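# Unfold a folding crate with four arms

## Task

The folding crate starts collapsed flat on the floor. Erect it so that every one of its four walls stands upright and each of its four corner latches is engaged.

## Robot and tools

SETUP. Four identical i2rt Big YAM arms (arm1, arm2, arm3, arm4) share one scene. Each has six revolute joints, a two-finger gripper and a wrist camera (arm1_cam_wrist through arm4_cam_wrist). Two fixed room cameras, cam_high and cam_low, also watch. The scene frame has its origin on the floor with +z up, in metres. Feet (base_link, calibrated; each foot's local +x is its facing direction): arm1 at (-0.344, +0.564, 0.400) quat_wxyz (0.769, -0.004, 0, -0.639); arm2 at (-0.347, -0.575, 0.384) quat (0.754, 0, 0, 0.657); arm3 at (+0.320, +0.573, 0.372) quat (0.627, 0.001, -0.001, -0.779); arm4 at (+0.356, -0.566, 0.334) quat (0.630, 0, 0, 0.777). Reach is about 1.0 m from the joint1 axis.

HAND FRAME. The reported hand is the point between the finger pads, roughly 1 cm short of the tips. Fingers extend along the hand's +z; they open and close along its y. hand_target is where the hand would be at the joint targets currently held. Printed positions drift more at long reach, and under load the hand may rest short of target; errors of a centimetre or more are normal.

TOOL move. Arguments are arm1..arm4 (each optional, an object for that arm) and cameras. An arm you omit receives nothing new, though it may keep pushing toward an earlier target. Inside one arm's object:
- joints: absolute targets keyed by joint1_rad..joint6_rad (radians) and gripper_m (metres, fingertip gap). Ranges: joint1 -2.879..2.879 (turn about the foot, positive counter-clockwise seen from above, 0 = along the foot's facing); joint2 0..3.141 (shoulder, 0 = upper arm pointing back, level; positive raises then swings forward); joint3 0..3.019 (elbow, 0 = folded, positive opens); joint4 -1.692..1.57 (hand pitch, positive tips fingers up); joint5 -1.57..1.57 (sideways swing, positive to the arm's right); joint6 -2.094..2.094 (roll, positive clockwise viewed from behind); gripper_m 0..0.093. Done tolerances: ±0.045, 0.14, 0.09, 0.055, 0.03, 0.035 rad, gripper ±0.003 m.
- target: one absolute hand pose, a single list of seven numbers [x, y, z, qw, qx, qy, qz] in the scene frame (metres, unit quaternion), same layout as the printed hand line. The hand travels in a straight line from hand_target to it. With target, joints may contain only gripper_m, otherwise refused.
- speed: top speed of that path, 0.002..0.5 m/s (default 0.25); rotation capped at twice that in rad/s. Only valid with target.
- min_time_s: 0.1..8 s, the shortest duration for this arm's joint motions; only with joints.
cameras: list of names, or ["all"], or [] for none; omitted means none after an action, all for an empty call. Unknown names or keys invalidate the call; out-of-range values are refused.
All motions in a call start together; all hand paths finish together, paced by the slowest. Paths last 0.5 to 10 s; a call is capped at 15 s. Paths ignore obstacles and other arms. Each control step limits the commanded pose to 100 mm and 20 degrees from the measured one. Joint-space moves can swing the hand wide because joints travel at different rates. Hands may overshoot speed when the arm is near straight.

RESULTS. Each robot's state: joint_positions, Joint velocities (rad/s, gripper m/s; "within noise" = still), joint torques (N m, order of arm joints; joints 3 and 4 wrap at ±28), hand, hand_target, joint_status and hand_status. The "move" line gives per arm "done" or its worst status. "as last shown" marks arms not commanded; their status says "not commanded". "pictures" lists image order. Status words: off_target (stopped short, maybe still pushing); time_out (joint kept pushing toward a nearby target, see on_its_own; send the reported position to relax); not_followed / "joint command not followed" / "pose unreachable" (self- or arm-collision check withheld targets; gripper still acts; arm may keep retrying); limit_stop_at_motor_heat (resend target). A call without an action reports everything plus the scene number.

OTHER TOOLS. wait(seconds 0..10, cameras) lets the scene run with current commands. zoom_image(camera, region [x0,y0,x1,y1] pixels, top-left origin, at most 504x504) enlarges the newest image of that camera; images are 672x504. read_manual(section "licences") returns licence text only. finished_scene(scene = current number) ends the scene permanently; the crate must stay set up without help. If a move or wait is refused or interrupted by a stop, the rest of that reply's move/wait/finished_scene calls are skipped.

GRIPPER. When clamped on a hard part the reading sits up to 0.005 m under the part width (some read up to 0.002 over). Closed empty reads 0.000-0.003. Free-air readings are up to 0.003 wide. Full force (about 50-64 N per pad) arrives about 0.005 m below first-contact reading. Release by commanding well above the reading.

CAUTIONS. Arms must not press on each other; closing a gripper on another arm's fingers counts. The clearance check can be late and ignores fingers, gripper housings and cameras meeting. Arms do not stop on contact and push hard. Pushing, holding loads or long stretches heat motors: MOTOR HOT at 85 °C, and at 100 °C the arm goes limp for 30-60 s. Avoid drops, releasing moving parts, slams, hard hits on fixed or heavy objects, and letting parts fall. Wrist drives are weak and all joints have backlash. The scene keeps running while you reason.

Each tool is called after "Call:" as a command line: name --argument value for each argument, lists and objects as JSON in quotes; but a table of rows of numbers goes row by row, as --pt "numbers of a row", without its own name.

## Session

Call:
move

Scene clock: 0.00 s.
Joint torques (N m): no reading
Motor temperatures (°C): arm1=[27 28 28 28 23 23 25] | arm2=[24 25 23 25 28 27 25] | arm3=[26 24 27 24 26 24 27] | arm4=[25 26 26 31 26 25 27]
Heat: arm1: hottest joint2_rad 28 °C; arm2: hottest joint5_rad 28 °C; arm3: hottest joint3_rad 27 °C; arm4: hottest joint4_rad 31 °C.
Joint velocities: within noise
arm1.joint_positions: joint1_rad=-0.585 joint2_rad=+0.620 joint3_rad=+1.408 joint4_rad=-1.557 joint5_rad=+0.191 joint6_rad=-0.040 gripper_m=+0.09396
arm1.joint_status: not commanded
arm1.hand: x=-0.4494 y=+0.3976 z=+0.9080 quat_wxyz=(-0.135, -0.774, -0.490, +0.379) (m; scene frame)
arm1.hand_target: x=-0.4487 y=+0.3992 z=+0.9183 quat_wxyz=(-0.142, -0.770, -0.486, +0.388) (m; scene frame)
arm1.hand_status: not commanded
arm2.joint_positions: joint1_rad=+0.742 joint2_rad=+0.634 joint3_rad=+1.438 joint4_rad=-1.211 joint5_rad=-0.133 joint6_rad=-0.320 gripper_m=+0.09396
arm2.joint_status: not commanded
arm2.hand: x=-0.5071 y=-0.3840 z=+0.9710 quat_wxyz=(-0.284, +0.802, -0.229, -0.472) (m; scene frame)
arm2.hand_target: x=-0.5054 y=-0.3866 z=+0.9838 quat_wxyz=(-0.292, +0.795, -0.226, -0.481) (m; scene frame)
arm2.hand_status: not commanded
arm3.joint_positions: joint1_rad=+0.368 joint2_rad=+0.623 joint3_rad=+1.401 joint4_rad=-1.238 joint5_rad=-0.070 joint6_rad=+0.635 gripper_m=+0.09396
arm3.joint_status: not commanded
arm3.hand: x=+0.3681 y=+0.3300 z=+0.9365 quat_wxyz=(-0.499, -0.717, -0.455, +0.173) (m; scene frame)
arm3.hand_target: x=+0.3677 y=+0.3328 z=+0.9460 quat_wxyz=(-0.508, -0.712, -0.452, +0.176) (m; scene frame)
arm3.hand_status: not commanded
arm4.joint_positions: joint1_rad=+0.790 joint2_rad=+0.548 joint3_rad=+1.366 joint4_rad=-1.267 joint5_rad=+0.241 joint6_rad=-0.097 gripper_m=+0.09396
arm4.joint_status: not commanded
arm4.hand: x=+0.1989 y=-0.4149 z=+0.8936 quat_wxyz=(-0.270, +0.802, -0.260, -0.465) (m; scene frame)
arm4.hand_target: x=+0.2019 y=-0.4169 z=+0.9028 quat_wxyz=(-0.272, +0.796, -0.260, -0.474) (m; scene frame)
arm4.hand_status: not commanded
pictures: arm1_cam_wrist, arm2_cam_wrist, arm3_cam_wrist, arm4_cam_wrist, cam_high, cam_low

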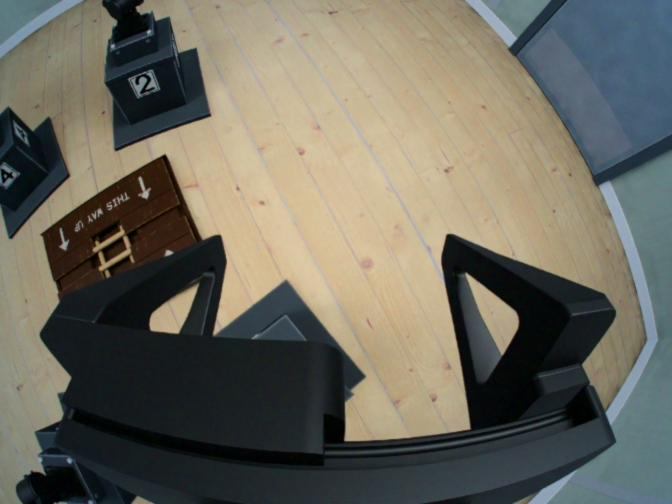

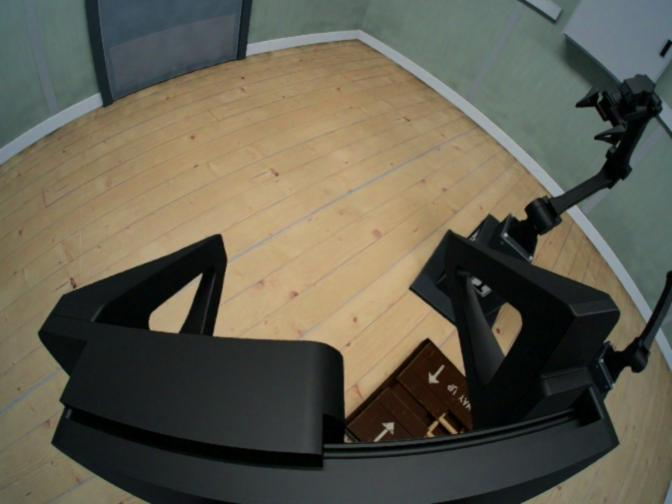

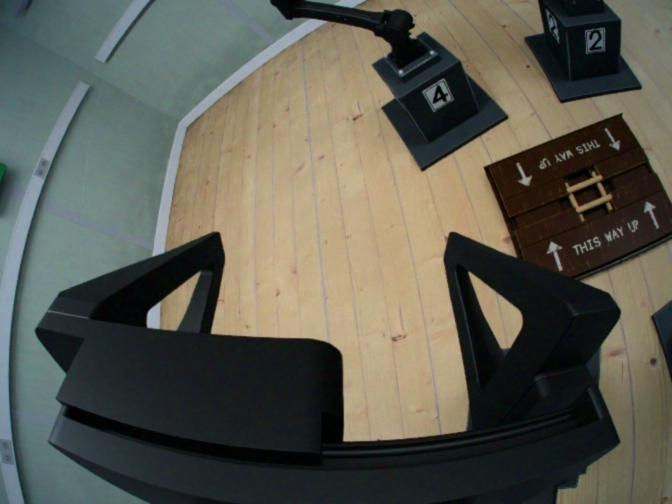

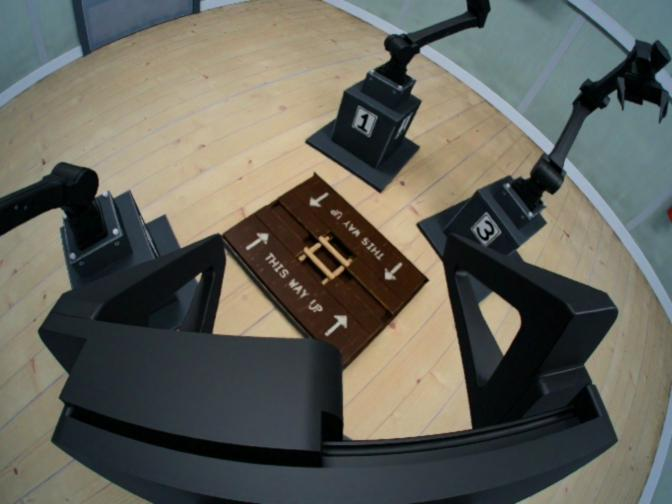

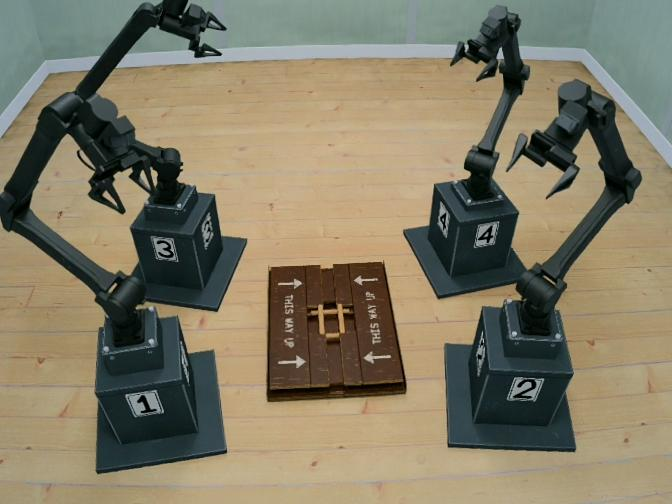

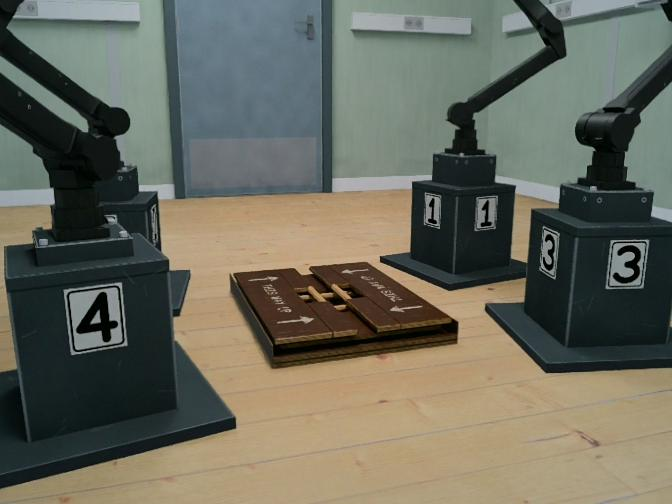

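Call:
zoom_image --camera "cam_high" --region '[250, 240, 430, 420]'

Call:
zoom_image --camera "cam_low" --region '[215, 240, 475, 380]'

Call:
zoom_image --camera "arm4_cam_wrist" --region '[200, 150, 450, 380]'

Call:
zoom_image --camera "arm3_cam_wrist" --region '[462, 90, 672, 300]'

Scaled by 2.800 from the camera's 672x504 image, which has a finer 960x720 frame.

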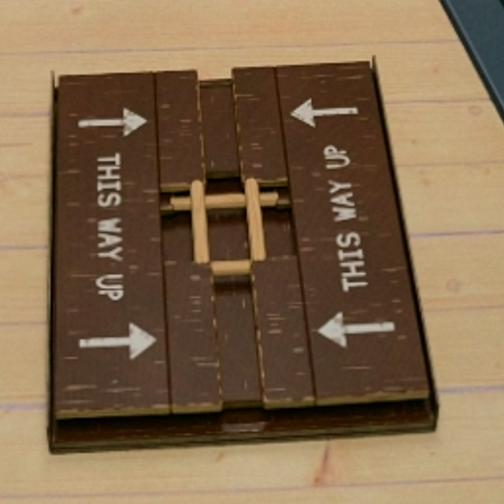

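Scaled by 1.938 from the camera's 672x504 image, which has a finer 960x720 frame.

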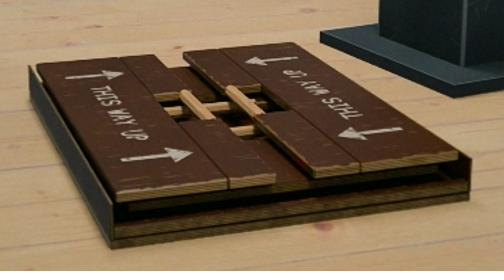

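Scaled by 2.016 from the camera's 672x504 image, which has a finer 960x720 frame.

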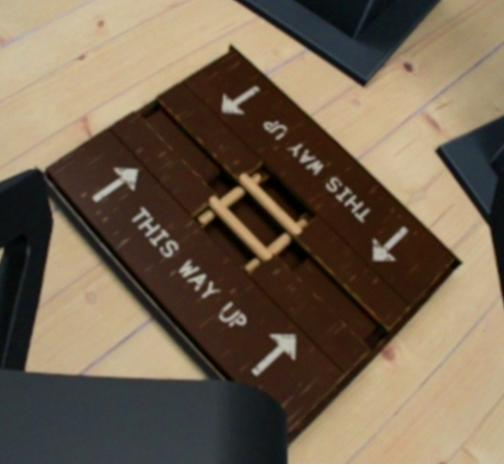

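Scaled by 2.400 from the camera's 672x504 image, which has a finer 960x720 frame.

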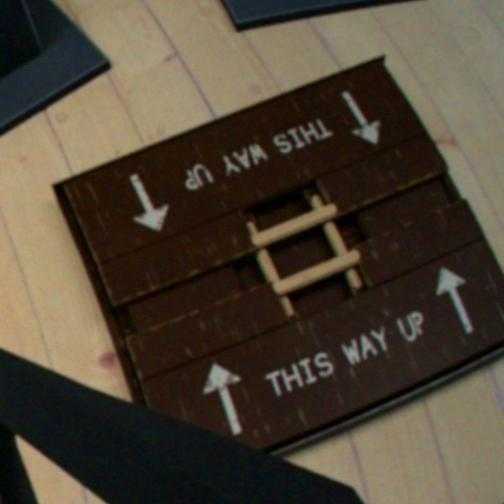

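Call:
move --arm1 '{"target": [-0.05, 0.14, 0.45, 0, 0, 1, 0], "speed": 0.4}' --arm4 '{"target": [0.05, -0.14, 0.45, 0, 1, 0, 0], "speed": 0.4}' --cameras '["all"]'

Scene clock: 19.23 s.
Joint torques (N m): arm1=[0.67 -18.08 10.55 0.1 0.02 -0.02] | arm2=[-0.03 1.2 7.82 1.83 -0.03 -0.01] | arm3=[-0.38 -0.32 7.82 2.29 0.13 0] | arm4=[2.26 -15.21 13.24 -0.58 -0.08 -0.12]
Motor temperatures (°C): arm1=[27 28 29 28 23 23 25] | arm2=[24 25 24 25 28 27 25] | arm3=[26 24 29 24 26 23 27] | arm4=[25 26 28 31 26 25 27]
Heat: arm1: hottest joint3_rad 29 °C; arm2: hottest joint5_rad 28 °C; arm3: hottest joint3_rad 29 °C; arm4: hottest joint4_rad 31 °C.
move: arm1 off_target; arm4 off_target
Joint velocities: within noise
arm1.joint_positions: joint1_rad=+0.415 joint2_rad=+1.815 joint3_rad=+1.267 joint4_rad=-1.069 joint5_rad=+0.002 joint6_rad=-0.949 gripper_m=+0.09398
arm1.joint_status: not commanded
arm1.hand: x=-0.0660 y=+0.1563 z=+0.4356 quat_wxyz=(+0.017, -0.011, -1.000, -0.016) (m; scene frame)
arm1.hand_target: x=-0.0519 y=+0.1432 z=+0.4473 quat_wxyz=(+0.007, +0.000, -1.000, -0.003) (m; scene frame)
arm1.hand_status: off_target (0.027 m and 2.9 deg from the pose sent, 0.660 m and 121.3 deg at the start)
arm2, arm3: as last shown
arm4.joint_positions: joint1_rad=+0.404 joint2_rad=+1.759 joint3_rad=+1.388 joint4_rad=-1.233 joint5_rad=-0.003 joint6_rad=-0.917 gripper_m=+0.09396
arm4.joint_status: not commanded
arm4.hand: x=+0.0649 y=-0.1512 z=+0.4381 quat_wxyz=(+0.014, +1.000, -0.021, +0.009) (m; scene frame)
arm4.hand_target: x=+0.0530 y=-0.1408 z=+0.4479 quat_wxyz=(+0.004, +1.000, -0.008, +0.002) (m; scene frame)
arm4.hand_status: off_target (0.022 m and 3.1 deg from the pose sent, 0.543 m and 73.4 deg at the start)
pictures: arm1_cam_wrist, arm2_cam_wrist, arm3_cam_wrist, arm4_cam_wrist, cam_high, cam_low

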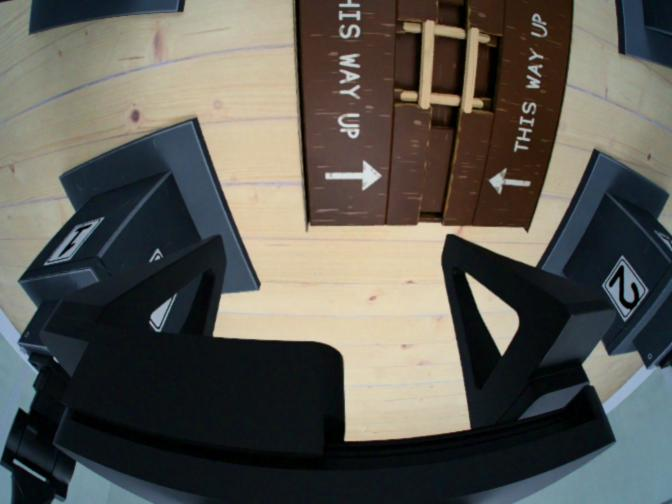

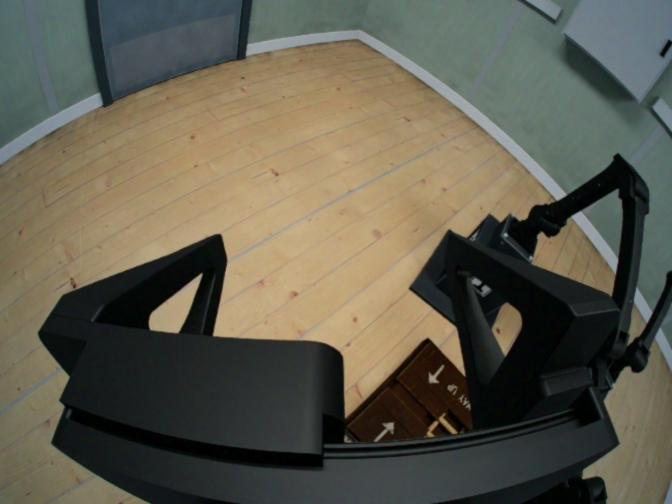

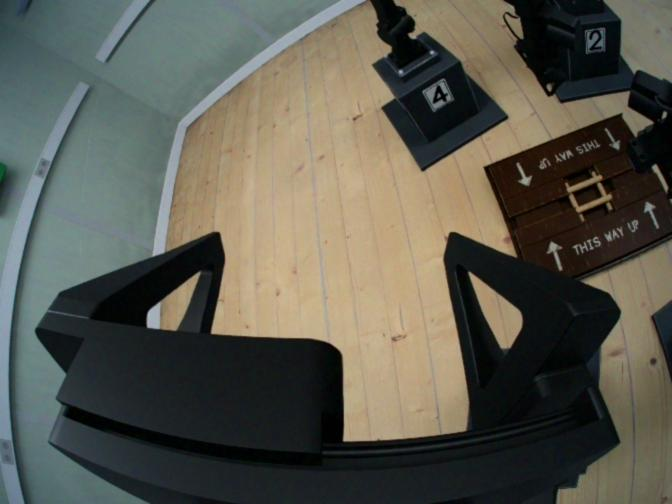

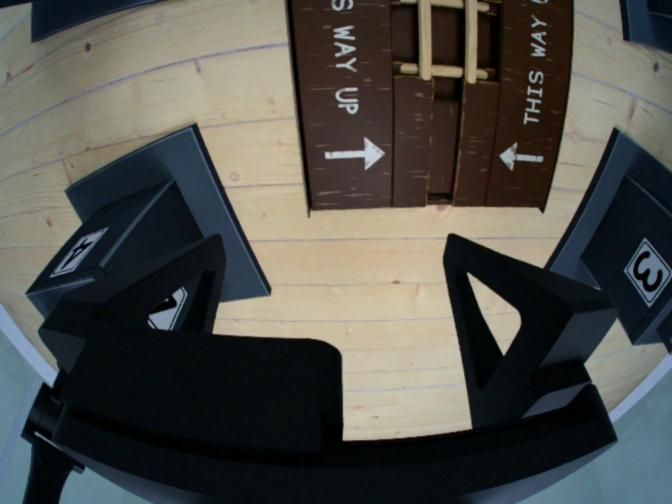

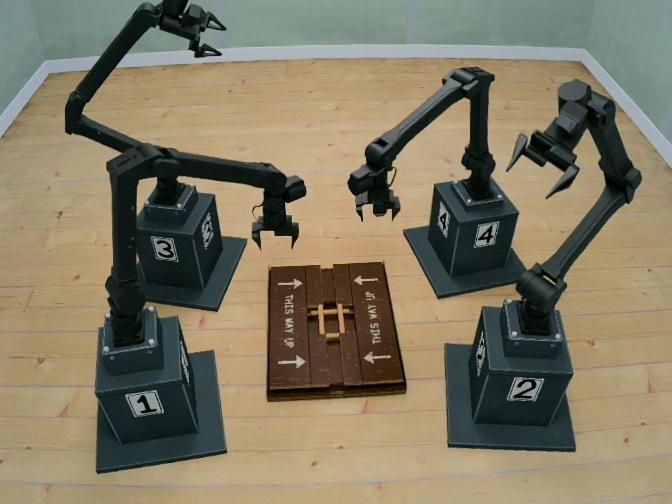

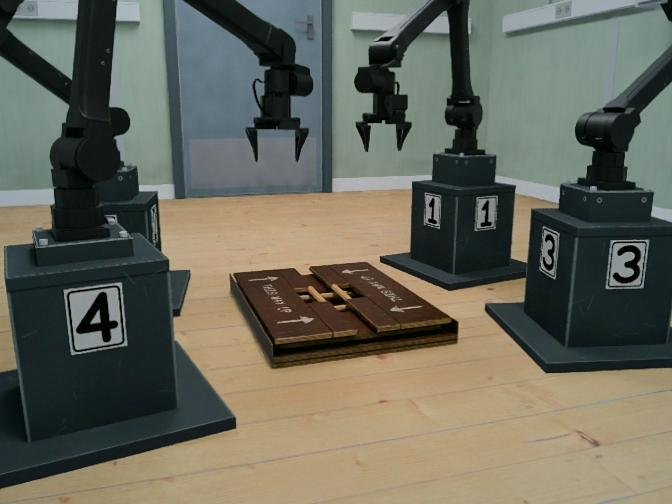

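Call:
zoom_image --camera "arm1_cam_wrist" --region '[290, 0, 590, 240]'

Call:
zoom_image --camera "arm4_cam_wrist" --region '[290, 0, 590, 220]'

Call:
zoom_image --camera "cam_low" --region '[280, 260, 400, 350]'

Scaled by 1.680 from the camera's 672x504 image, which has a finer 960x720 frame.

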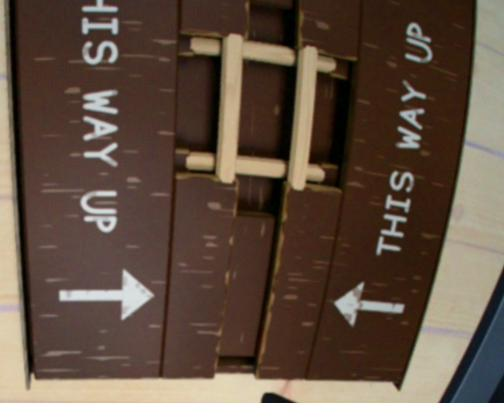

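Scaled by 1.680 from the camera's 672x504 image, which has a finer 960x720 frame.

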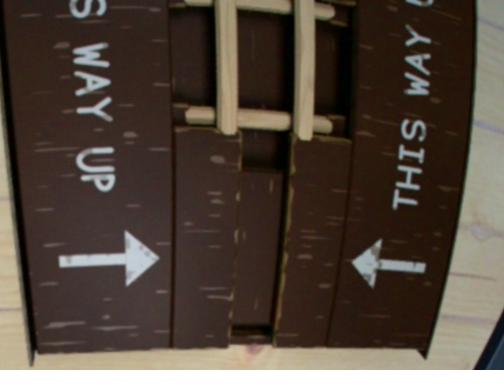

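Scaled by 4.200 from the camera's 672x504 image, which has a finer 960x720 frame.

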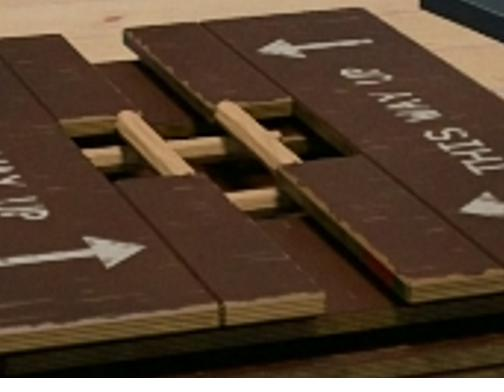

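Call:
move --arm1 '{"target": [0.005, 0.02, 0.23, 0, 0, 1, 0], "speed": 0.3, "joints": {"gripper_m": 0.062}}' --arm4 '{"target": [0.12, -0.2, 0.46, 0, 1, 0, 0], "speed": 0.2}' --cameras '["arm1_cam_wrist", "arm4_cam_wrist", "cam_high", "cam_low"]'

Scene clock: 50.03 s.
Joint torques (N m): arm1=[-0.38 -24.41 9.26 0.05 -0.04 -0.06] | arm2=[-0.09 1.26 7.82 1.81 -0.04 -0.01] | arm3=[-0.73 0.26 7.77 2.32 0.15 -0.02] | arm4=[1.26 -13.27 8.28 0.35 -0.11 -0.11]
Motor temperatures (°C): arm1=[27 28 32 28 23 23 25] | arm2=[24 25 25 25 28 26 25] | arm3=[26 24 31 24 26 23 27] | arm4=[25 27 30 31 26 25 27]
Heat: arm1: hottest joint3_rad 32 °C; arm2: hottest joint5_rad 28 °C; arm3: hottest joint3_rad 31 °C; arm4: hottest joint4_rad 31 °C.
move: arm1 off_target; arm4 done
Joint velocities: within noise
arm1.joint_positions: joint1_rad=+0.396 joint2_rad=+2.424 joint3_rad=+1.686 joint4_rad=-0.856 joint5_rad=-0.006 joint6_rad=-0.983 gripper_m=+0.06206
arm1.joint_status: all done
arm1.hand: x=+0.0003 y=+0.0382 z=+0.2244 quat_wxyz=(+0.007, -0.003, -1.000, -0.008) (m; scene frame)
arm1.hand_target: x=+0.0046 y=+0.0222 z=+0.2292 quat_wxyz=(+0.000, +0.000, -1.000, +0.000) (m; scene frame)
arm1.hand_status: off_target (0.020 m and 1.3 deg from the pose sent, 0.257 m and 2.9 deg at the start)
arm2, arm3: as last shown
arm4.joint_positions: joint1_rad=+0.367 joint2_rad=+1.547 joint3_rad=+1.190 joint4_rad=-1.215 joint5_rad=-0.003 joint6_rad=-0.979 gripper_m=+0.09396
arm4.joint_status: not commanded
arm4.hand: x=+0.1177 y=-0.1984 z=+0.4638 quat_wxyz=(+0.001, +1.000, -0.008, -0.001) (m; scene frame)
arm4.hand_target: x=+0.1214 y=-0.1992 z=+0.4604 quat_wxyz=(+0.001, +1.000, -0.002, +0.000) (m; scene frame)
arm4.hand_status: done (0.005 m and 1.0 deg from the pose sent, 0.077 m and 3.1 deg at the start)
pictures: arm1_cam_wrist, arm4_cam_wrist, cam_high, cam_low

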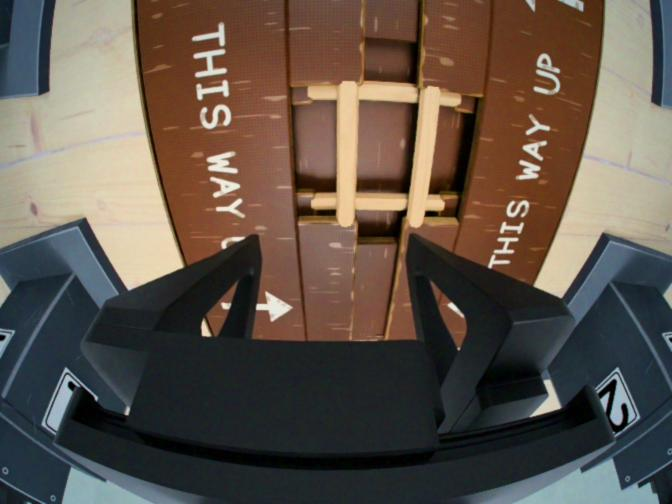

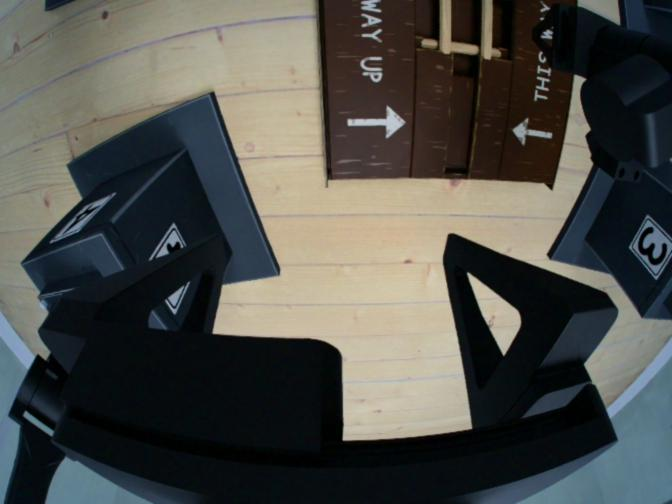

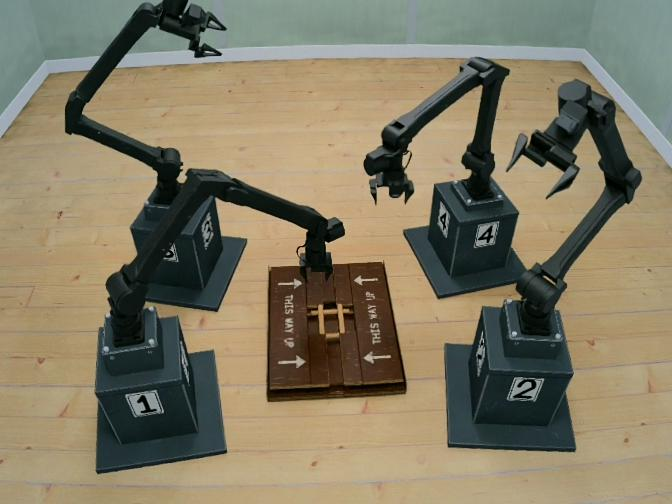

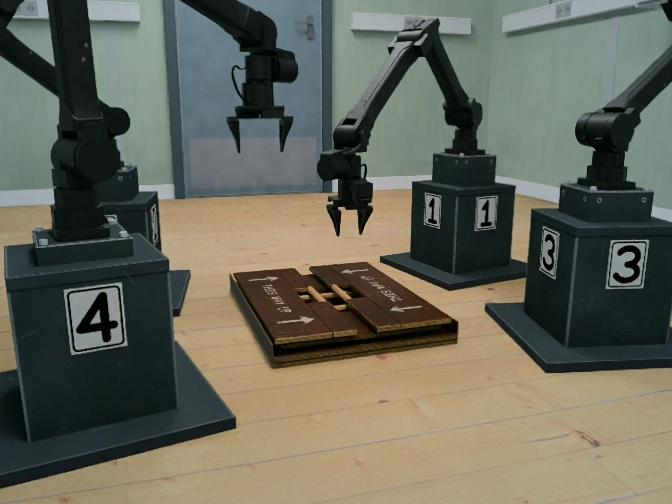

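Call:
move --arm1 '{"target": [-0.005, 0.015, 0.10, 0, 0, 1, 0], "speed": 0.2, "joints": {"gripper_m": 0.055}}' --cameras '["arm1_cam_wrist", "cam_low"]'

Scene clock: 61.07 s.
Joint torques (N m): arm1=[-1.55 -25.88 7.84 0.88 -0.03 -0.07] | arm2=[-0.03 1.2 7.8 1.83 -0.03 -0.01] | arm3=[-0.38 0.09 7.79 2.36 0.13 0.03] | arm4=[1.32 -13.27 8.27 0.35 -0.11 -0.11]
Motor temperatures (°C): arm1=[27 29 33 28 23 23 25] | arm2=[24 25 25 25 28 26 25] | arm3=[26 24 31 24 26 23 27] | arm4=[25 27 30 31 26 25 27]
Heat: arm1: hottest joint3_rad 33 °C; arm2: hottest joint5_rad 28 °C; arm3: hottest joint3_rad 31 °C; arm4: hottest joint4_rad 31 °C.
move: arm1 off_target
Joint velocities: within noise
arm1.joint_positions: joint1_rad=+0.379 joint2_rad=+2.682 joint3_rad=+1.799 joint4_rad=-0.729 joint5_rad=-0.006 joint6_rad=-1.000 gripper_m=+0.05506
arm1.joint_status: all done
arm1.hand: x=-0.0118 y=+0.0356 z=+0.0960 quat_wxyz=(+0.011, -0.003, -1.000, -0.016) (m; scene frame)
arm1.hand_target: x=-0.0059 y=+0.0166 z=+0.1010 quat_wxyz=(+0.000, +0.000, -1.000, +0.000) (m; scene frame)
arm1.hand_status: off_target (0.022 m and 2.2 deg from the pose sent, 0.127 m and 1.3 deg at the start)
arm2, arm3, arm4: as last shown
pictures: arm1_cam_wrist, cam_low

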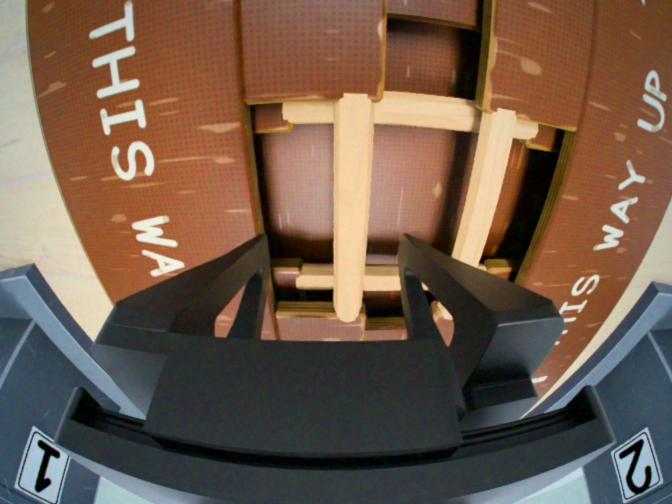

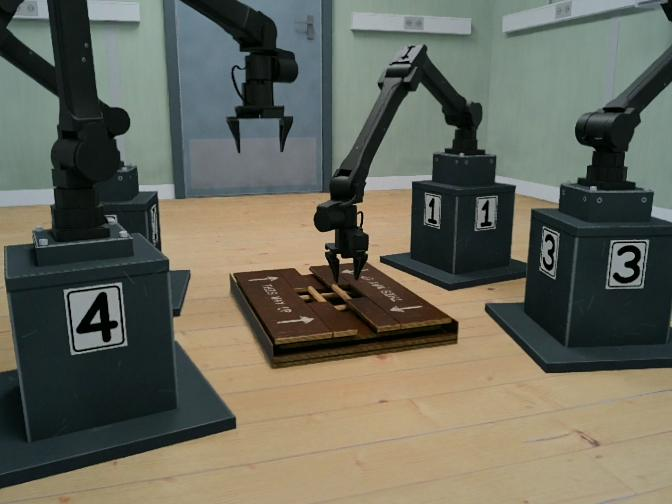

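Call:
move --arm1 '{"target": [-0.006, 0.009, 0.062, 0, 0, 1, 0], "speed": 0.1}' --cameras '["arm1_cam_wrist", "cam_low"]'

Call:
zoom_image --camera "cam_low" --region '[270, 200, 430, 350]'

Scene clock: 65.83 s.
Joint torques (N m): arm1=[-1.32 -25.93 7.9 0.76 -0.03 -0.07] | arm2=[-0.09 1.26 7.82 1.84 -0.04 -0.01] | arm3=[-0.5 0.32 7.88 2.43 0.12 0.03] | arm4=[1.26 -13.27 8.28 0.35 -0.11 -0.11]
Motor temperatures (°C): arm1=[27 30 33 28 23 23 25] | arm2=[24 25 25 25 28 26 25] | arm3=[26 24 31 24 26 23 27] | arm4=[25 27 30 31 26 25 27]
Heat: arm1: hottest joint3_rad 33 °C; arm2: hottest joint5_rad 28 °C; arm3: hottest joint3_rad 31 °C; arm4: hottest joint4_rad 31 °C.
move: arm1 off_target
Joint velocities: within noise
arm1.joint_positions: joint1_rad=+0.375 joint2_rad=+2.774 joint3_rad=+1.885 joint4_rad=-0.715 joint5_rad=-0.007 joint6_rad=-1.006 gripper_m=+0.05506
arm1.joint_status: not commanded
arm1.hand: x=-0.0098 y=+0.0269 z=+0.0601 quat_wxyz=(+0.009, -0.003, -1.000, -0.013) (m; scene frame)
arm1.hand_target: x=-0.0062 y=+0.0099 z=+0.0621 quat_wxyz=(-0.001, +0.000, -1.000, +0.000) (m; scene frame)
arm1.hand_status: off_target (0.018 m and 1.8 deg from the pose sent, 0.044 m and 2.2 deg at the start)
arm2, arm3, arm4: as last shown
pictures: arm1_cam_wrist, cam_low

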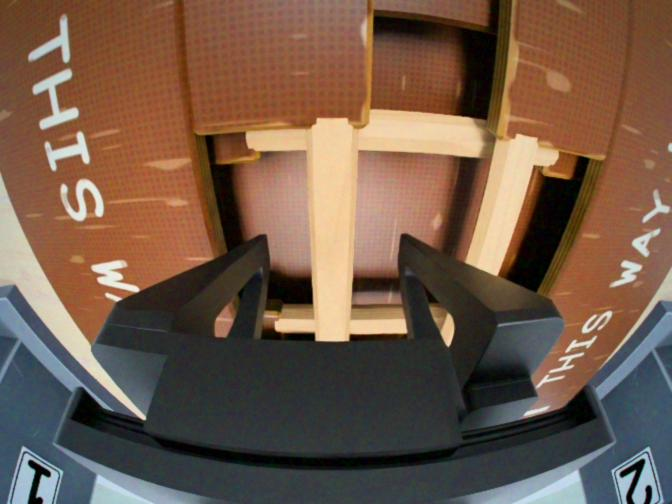

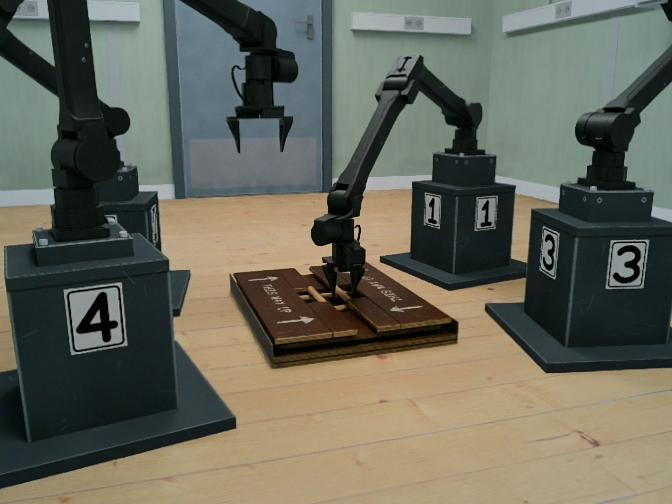

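Scaled by 3.150 from the camera's 672x504 image, which has a finer 960x720 frame.

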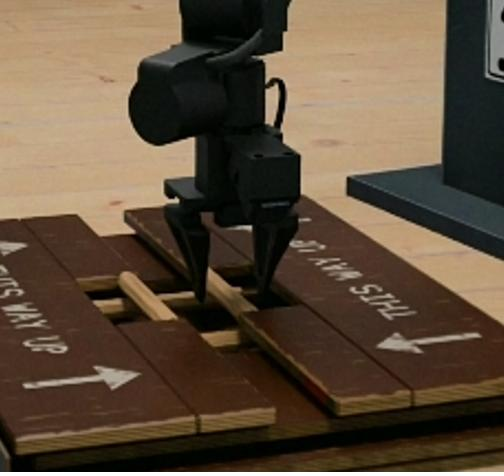

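Call:
zoom_image --camera "arm1_cam_wrist" --region '[180, 100, 480, 350]'

Scaled by 1.680 from the camera's 672x504 image, which has a finer 960x720 frame.

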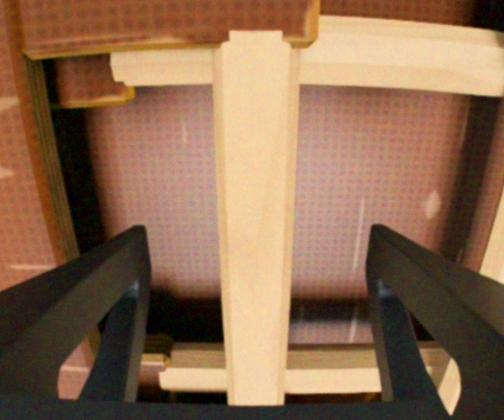

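Call:
move --arm1 '{"target": [-0.006, 0.010, 0.049, 0, 0, 1, 0], "speed": 0.08}'

Call:
move --arm1 '{"joints": {"gripper_m": 0.014}}' --cameras '["arm1_cam_wrist", "cam_low"]'

Scene clock: 70.73 s.
Joint torques (N m): arm1=[-1.38 -25.52 8.12 0.98 0.04 -0.05] | arm2=[-0.09 1.2 7.82 1.81 -0.04 -0.01] | arm3=[-0.91 0.44 7.94 2.32 0.12 0.04] | arm4=[1.32 -13.27 8.27 0.35 -0.11 -0.11]
Motor temperatures (°C): arm1=[27 30 33 28 23 23 25] | arm2=[24 25 25 25 28 26 25] | arm3=[26 24 32 24 26 23 27] | arm4=[25 28 30 31 26 25 27]
Heat: arm1: hottest joint3_rad 33 °C; arm2: hottest joint5_rad 28 °C; arm3: hottest joint3_rad 32 °C; arm4: hottest joint4_rad 31 °C.
move: arm1 off_target
Joint velocities: within noise
arm1.joint_positions: joint1_rad=+0.375 joint2_rad=+2.795 joint3_rad=+1.902 joint4_rad=-0.710 joint5_rad=-0.007 joint6_rad=-1.006 gripper_m=+0.05506
arm1.joint_status: not commanded
arm1.hand: x=-0.0098 y=+0.0267 z=+0.0509 quat_wxyz=(+0.009, -0.003, -1.000, -0.013) (m; scene frame)
arm1.hand_target: x=-0.0062 y=+0.0104 z=+0.0496 quat_wxyz=(+0.000, +0.000, -1.000, +0.001) (m; scene frame)
arm1.hand_status: off_target (0.017 m and 1.8 deg from the pose sent, 0.021 m and 1.8 deg at the start)
arm2, arm3, arm4: as last shown
pictures: none

Scene clock: 71.40 s.
Joint torques (N m): arm1=[-1.14 -25.17 8.18 0.92 0.03 -0.03] | arm2=[-0.15 1.26 7.8 1.83 -0.04 -0.01] | arm3=[-1.03 0.32 7.88 2.32 0.13 0] | arm4=[1.32 -13.27 8.28 0.35 -0.11 -0.11]
Motor temperatures (°C): arm1=[27 30 33 28 23 23 25] | arm2=[24 25 25 25 28 26 25] | arm3=[26 24 32 24 26 23 27] | arm4=[25 28 30 31 26 25 27]
Heat: arm1: hottest joint3_rad 33 °C; arm2: hottest joint5_rad 28 °C; arm3: hottest joint3_rad 32 °C; arm4: hottest joint4_rad 31 °C.
move: arm1 off_target
Joint velocities: within noise
arm1.joint_positions: joint1_rad=+0.375 joint2_rad=+2.795 joint3_rad=+1.902 joint4_rad=-0.712 joint5_rad=-0.009 joint6_rad=-1.006 gripper_m=+0.01735
arm1.joint_status: gripper_m off_target (ended at +0.01737, target +0.01400)
arm1.hand: x=-0.0098 y=+0.0272 z=+0.0509 quat_wxyz=(+0.008, -0.003, -1.000, -0.014) (m; scene frame)
arm1.hand_target: x=-0.0061 y=+0.0108 z=+0.0496 quat_wxyz=(-0.001, +0.000, -1.000, +0.000) (m; scene frame)
arm1.hand_status: not commanded
arm2, arm3, arm4: as last shown
pictures: arm1_cam_wrist, cam_low

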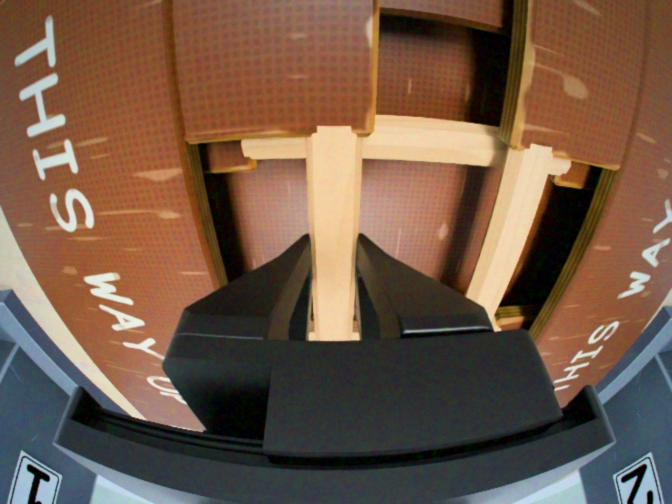

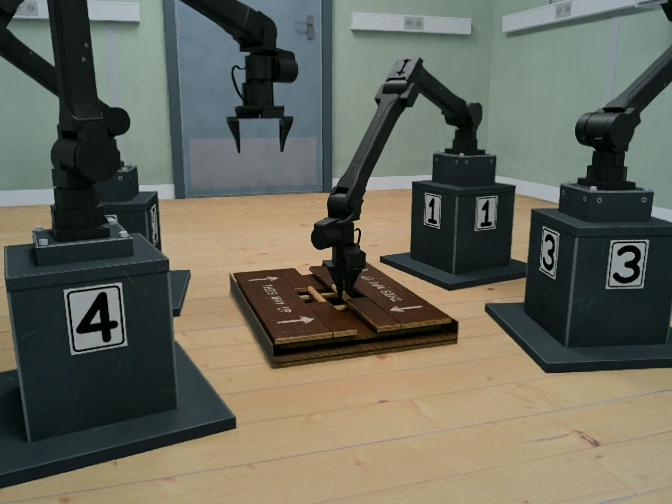

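Call:
move --arm1 '{"target": [-0.005, 0.023, 0.116, 0, 0, 1, 0], "speed": 0.12}' --cameras '["cam_low"]'

Call:
move --arm1 '{"target": [-0.005, 0.056, 0.1735, 0, 0, 1, 0], "speed": 0.12}' --cameras '["arm1_cam_wrist", "cam_low", "cam_high"]'

Scene clock: 76.30 s.
Joint torques (N m): arm1=[-0.21 -30.68 4.31 -0.57 0.03 0.07] | arm2=[-0.03 1.26 7.82 1.81 -0.04 -0.01] | arm3=[-0.32 0.09 7.88 2.36 0.17 0.01] | arm4=[1.32 -13.27 8.28 0.34 -0.11 -0.11]
Motor temperatures (°C): arm1=[27 31 33 28 23 23 25] | arm2=[24 25 25 25 28 26 25] | arm3=[26 24 32 24 26 23 27] | arm4=[25 28 30 31 26 25 27]
Heat: arm1: hottest joint3_rad 33 °C; arm2: hottest joint5_rad 28 °C; arm3: hottest joint3_rad 32 °C; arm4: hottest joint4_rad 31 °C.
move: arm1 off_target
Joint velocities: within noise
arm1.joint_positions: joint1_rad=+0.376 joint2_rad=+2.703 joint3_rad=+1.810 joint4_rad=-0.684 joint5_rad=-0.006 joint6_rad=-1.006 gripper_m=+0.01710
arm1.joint_status: not commanded
arm1.hand: x=-0.0096 y=+0.0282 z=+0.0853 quat_wxyz=(+0.002, -0.002, -1.000, -0.001) (m; scene frame)
arm1.hand_target: x=-0.0031 y=+0.0202 z=+0.1148 quat_wxyz=(-0.002, +0.000, -1.000, +0.005) (m; scene frame)
arm1.hand_status: off_target (0.031 m and 0.4 deg from the pose sent, 0.065 m and 1.9 deg at the start)
arm2, arm3, arm4: as last shown
pictures: cam_low

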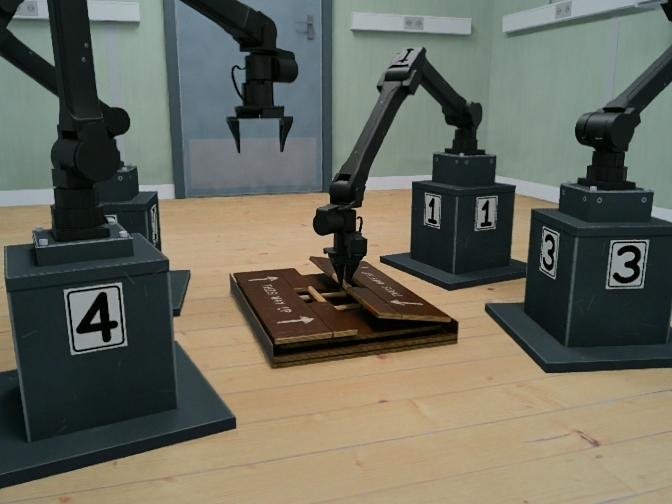

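Scene clock: 77.50 s.
Joint torques (N m): arm1=[0.56 -29.63 3.81 -1.05 -0.21 0.18] | arm2=[-0.09 1.26 7.82 1.83 -0.03 -0.01] | arm3=[-0.5 0.09 7.88 2.3 0.09 0] | arm4=[1.32 -13.27 8.29 0.34 -0.11 -0.11]
Motor temperatures (°C): arm1=[27 31 33 28 23 23 25] | arm2=[24 25 25 25 28 26 25] | arm3=[26 24 32 24 26 23 27] | arm4=[25 28 30 31 26 25 27]
Heat: arm1: hottest joint3_rad 33 °C; arm2: hottest joint5_rad 28 °C; arm3: hottest joint3_rad 32 °C; arm4: hottest joint4_rad 31 °C.
move: arm1 off_target
Joint velocities: within noise
arm1.joint_positions: joint1_rad=+0.395 joint2_rad=+2.528 joint3_rad=+1.643 joint4_rad=-0.680 joint5_rad=+0.000 joint6_rad=-0.992 gripper_m=+0.01658
arm1.joint_status: not commanded
arm1.hand: x=-0.0099 y=+0.0490 z=+0.1502 quat_wxyz=(+0.001, +0.000, -1.000, +0.005) (m; scene frame)
arm1.hand_target: x=-0.0049 y=+0.0549 z=+0.1725 quat_wxyz=(+0.001, +0.000, -1.000, +0.001) (m; scene frame)
arm1.hand_status: off_target (0.025 m and 0.6 deg from the pose sent, 0.093 m and 0.4 deg at the start)
arm2.joint_positions: joint1_rad=+0.742 joint2_rad=+0.634 joint3_rad=+1.438 joint4_rad=-1.211 joint5_rad=-0.133 joint6_rad=-0.320 gripper_m=+0.09396
arm2.joint_status: not commanded
arm2.hand: x=-0.5071 y=-0.3840 z=+0.9710 quat_wxyz=(-0.284, +0.802, -0.229, -0.472) (m; scene frame)
arm2.hand_target: x=-0.5054 y=-0.3866 z=+0.9838 quat_wxyz=(-0.292, +0.795, -0.226, -0.481) (m; scene frame)
arm2.hand_status: not commanded
arm3.joint_positions: joint1_rad=+0.368 joint2_rad=+0.623 joint3_rad=+1.401 joint4_rad=-1.238 joint5_rad=-0.070 joint6_rad=+0.635 gripper_m=+0.09396
arm3.joint_status: not commanded
arm3.hand: x=+0.3681 y=+0.3300 z=+0.9365 quat_wxyz=(-0.499, -0.717, -0.455, +0.173) (m; scene frame)
arm3.hand_target: x=+0.3677 y=+0.3328 z=+0.9460 quat_wxyz=(-0.508, -0.712, -0.452, +0.176) (m; scene frame)
arm3.hand_status: not commanded
arm4: as last shown
pictures: arm1_cam_wrist, cam_high, cam_low

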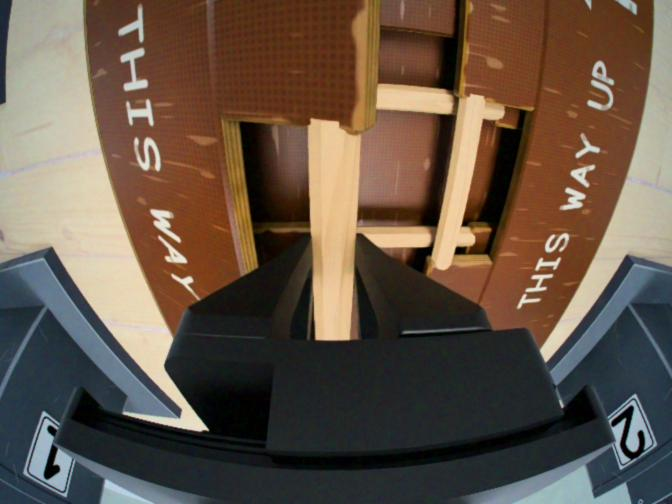

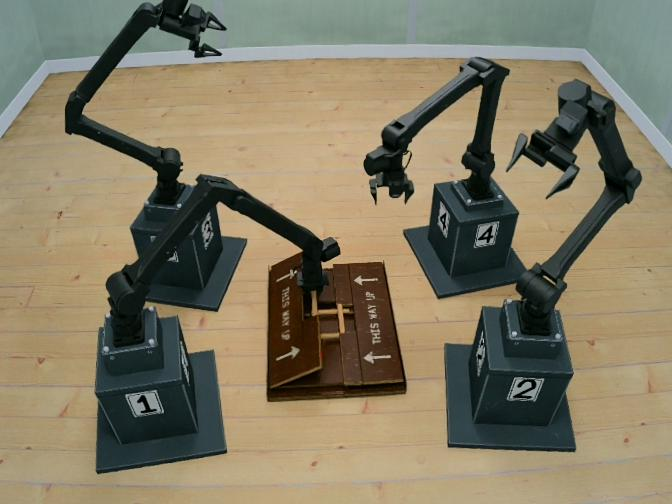

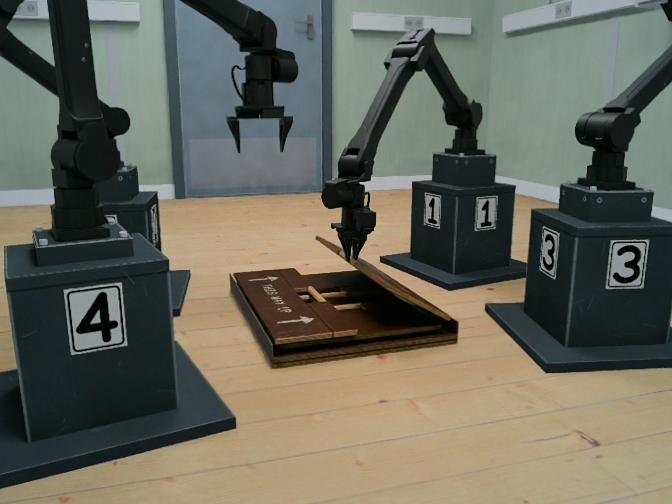

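Call:
move --arm1 '{"target": [-0.005, 0.113, 0.233, 0, 0, 1, 0], "speed": 0.15}'

Call:
move --arm1 '{"target": [-0.004, 0.170, 0.250, 0, 0, 1, 0], "speed": 0.12}' --cameras '["arm1_cam_wrist", "cam_low", "cam_high"]'

Scene clock: 90.53 s.
Joint torques (N m): arm1=[0.97 -26.7 4.34 -0.61 -0.15 0.21] | arm2=[-0.09 1.26 7.82 1.83 -0.04 -0.01] | arm3=[-0.38 -0.15 7.84 2.26 0.11 -0.01] | arm4=[1.32 -13.27 8.28 0.34 -0.11 -0.11]
Motor temperatures (°C): arm1=[27 33 32 28 23 23 25] | arm2=[24 25 26 25 28 26 25] | arm3=[26 24 32 24 26 23 27] | arm4=[25 28 30 31 26 25 27]
Heat: arm1: hottest joint2_rad 33 °C; arm2: hottest joint5_rad 28 °C; arm3: hottest joint3_rad 32 °C; arm4: hottest joint4_rad 31 °C.
move: arm1 off_target
Joint velocities: within noise
arm1.joint_positions: joint1_rad=+0.445 joint2_rad=+2.315 joint3_rad=+1.417 joint4_rad=-0.672 joint5_rad=-0.003 joint6_rad=-0.942 gripper_m=+0.01544
arm1.joint_status: not commanded
arm1.hand: x=-0.0113 y=+0.1054 z=+0.2171 quat_wxyz=(+0.001, +0.000, -1.000, +0.003) (m; scene frame)
arm1.hand_target: x=-0.0064 y=+0.1125 z=+0.2320 quat_wxyz=(+0.001, +0.000, -1.000, -0.001) (m; scene frame)
arm1.hand_status: off_target (0.019 m and 0.3 deg from the pose sent, 0.105 m and 0.6 deg at the start)
arm2, arm3, arm4: as last shown
pictures: none

Scene clock: 91.90 s.
Joint torques (N m): arm1=[-0.03 -21.25 4.56 0.14 0.03 0.19] | arm2=[-0.09 1.26 7.82 1.81 -0.03 -0.01] | arm3=[-0.32 -0.03 7.8 2.32 0.12 0] | arm4=[1.32 -13.27 8.27 0.34 -0.11 -0.11]
Motor temperatures (°C): arm1=[27 33 32 28 23 23 25] | arm2=[24 25 26 25 28 26 25] | arm3=[26 24 32 24 26 23 27] | arm4=[25 28 30 31 26 25 27]
Heat: arm1: hottest joint2_rad 33 °C; arm2: hottest joint5_rad 28 °C; arm3: hottest joint3_rad 32 °C; arm4: hottest joint4_rad 31 °C.
move: arm1 done
Joint velocities: within noise
arm1.joint_positions: joint1_rad=+0.522 joint2_rad=+2.174 joint3_rad=+1.249 joint4_rad=-0.641 joint5_rad=-0.006 joint6_rad=-0.883 gripper_m=+0.01394
arm1.joint_status: not commanded
arm1.hand: x=-0.0047 y=+0.1658 z=+0.2510 quat_wxyz=(-0.001, +0.010, -1.000, +0.003) (m; scene frame)
arm1.hand_target: x=-0.0053 y=+0.1708 z=+0.2510 quat_wxyz=(+0.002, +0.005, -1.000, -0.002) (m; scene frame)
arm1.hand_status: done (0.004 m and 1.2 deg from the pose sent, 0.073 m and 0.3 deg at the start)
arm2, arm3: as last shown
arm4.joint_positions: joint1_rad=+0.367 joint2_rad=+1.547 joint3_rad=+1.190 joint4_rad=-1.215 joint5_rad=-0.003 joint6_rad=-0.979 gripper_m=+0.09396
arm4.joint_status: not commanded
arm4.hand: x=+0.1177 y=-0.1984 z=+0.4638 quat_wxyz=(+0.001, +1.000, -0.008, -0.001) (m; scene frame)
arm4.hand_target: x=+0.1214 y=-0.1992 z=+0.4604 quat_wxyz=(+0.001, +1.000, -0.002, +0.000) (m; scene frame)
arm4.hand_status: not commanded
pictures: arm1_cam_wrist, cam_high, cam_low

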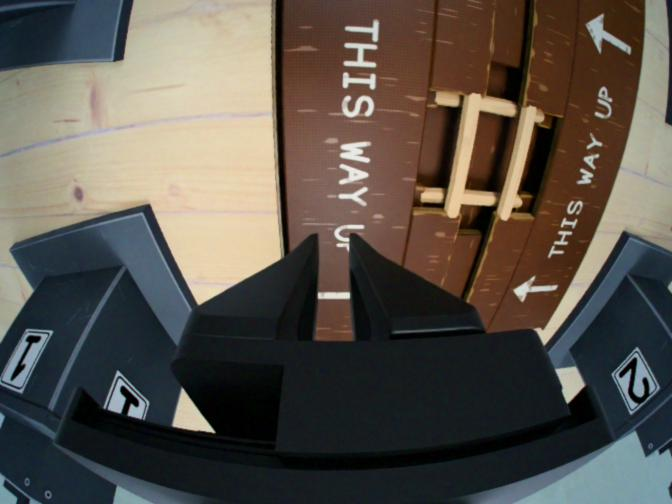

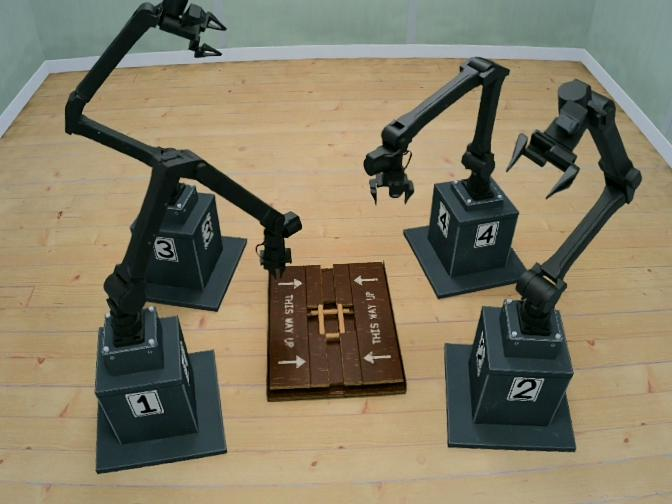

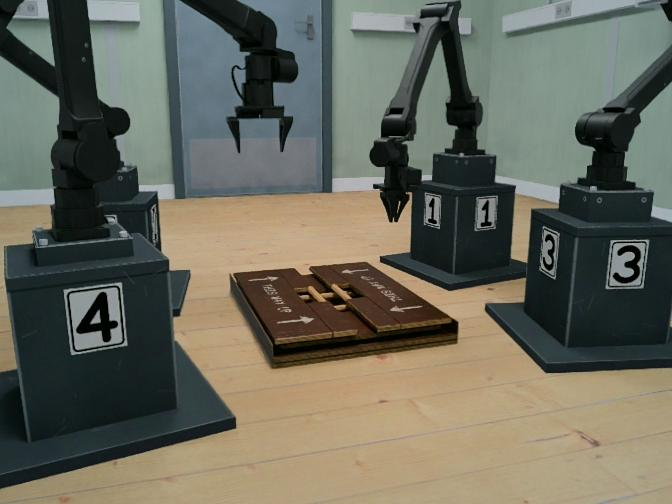

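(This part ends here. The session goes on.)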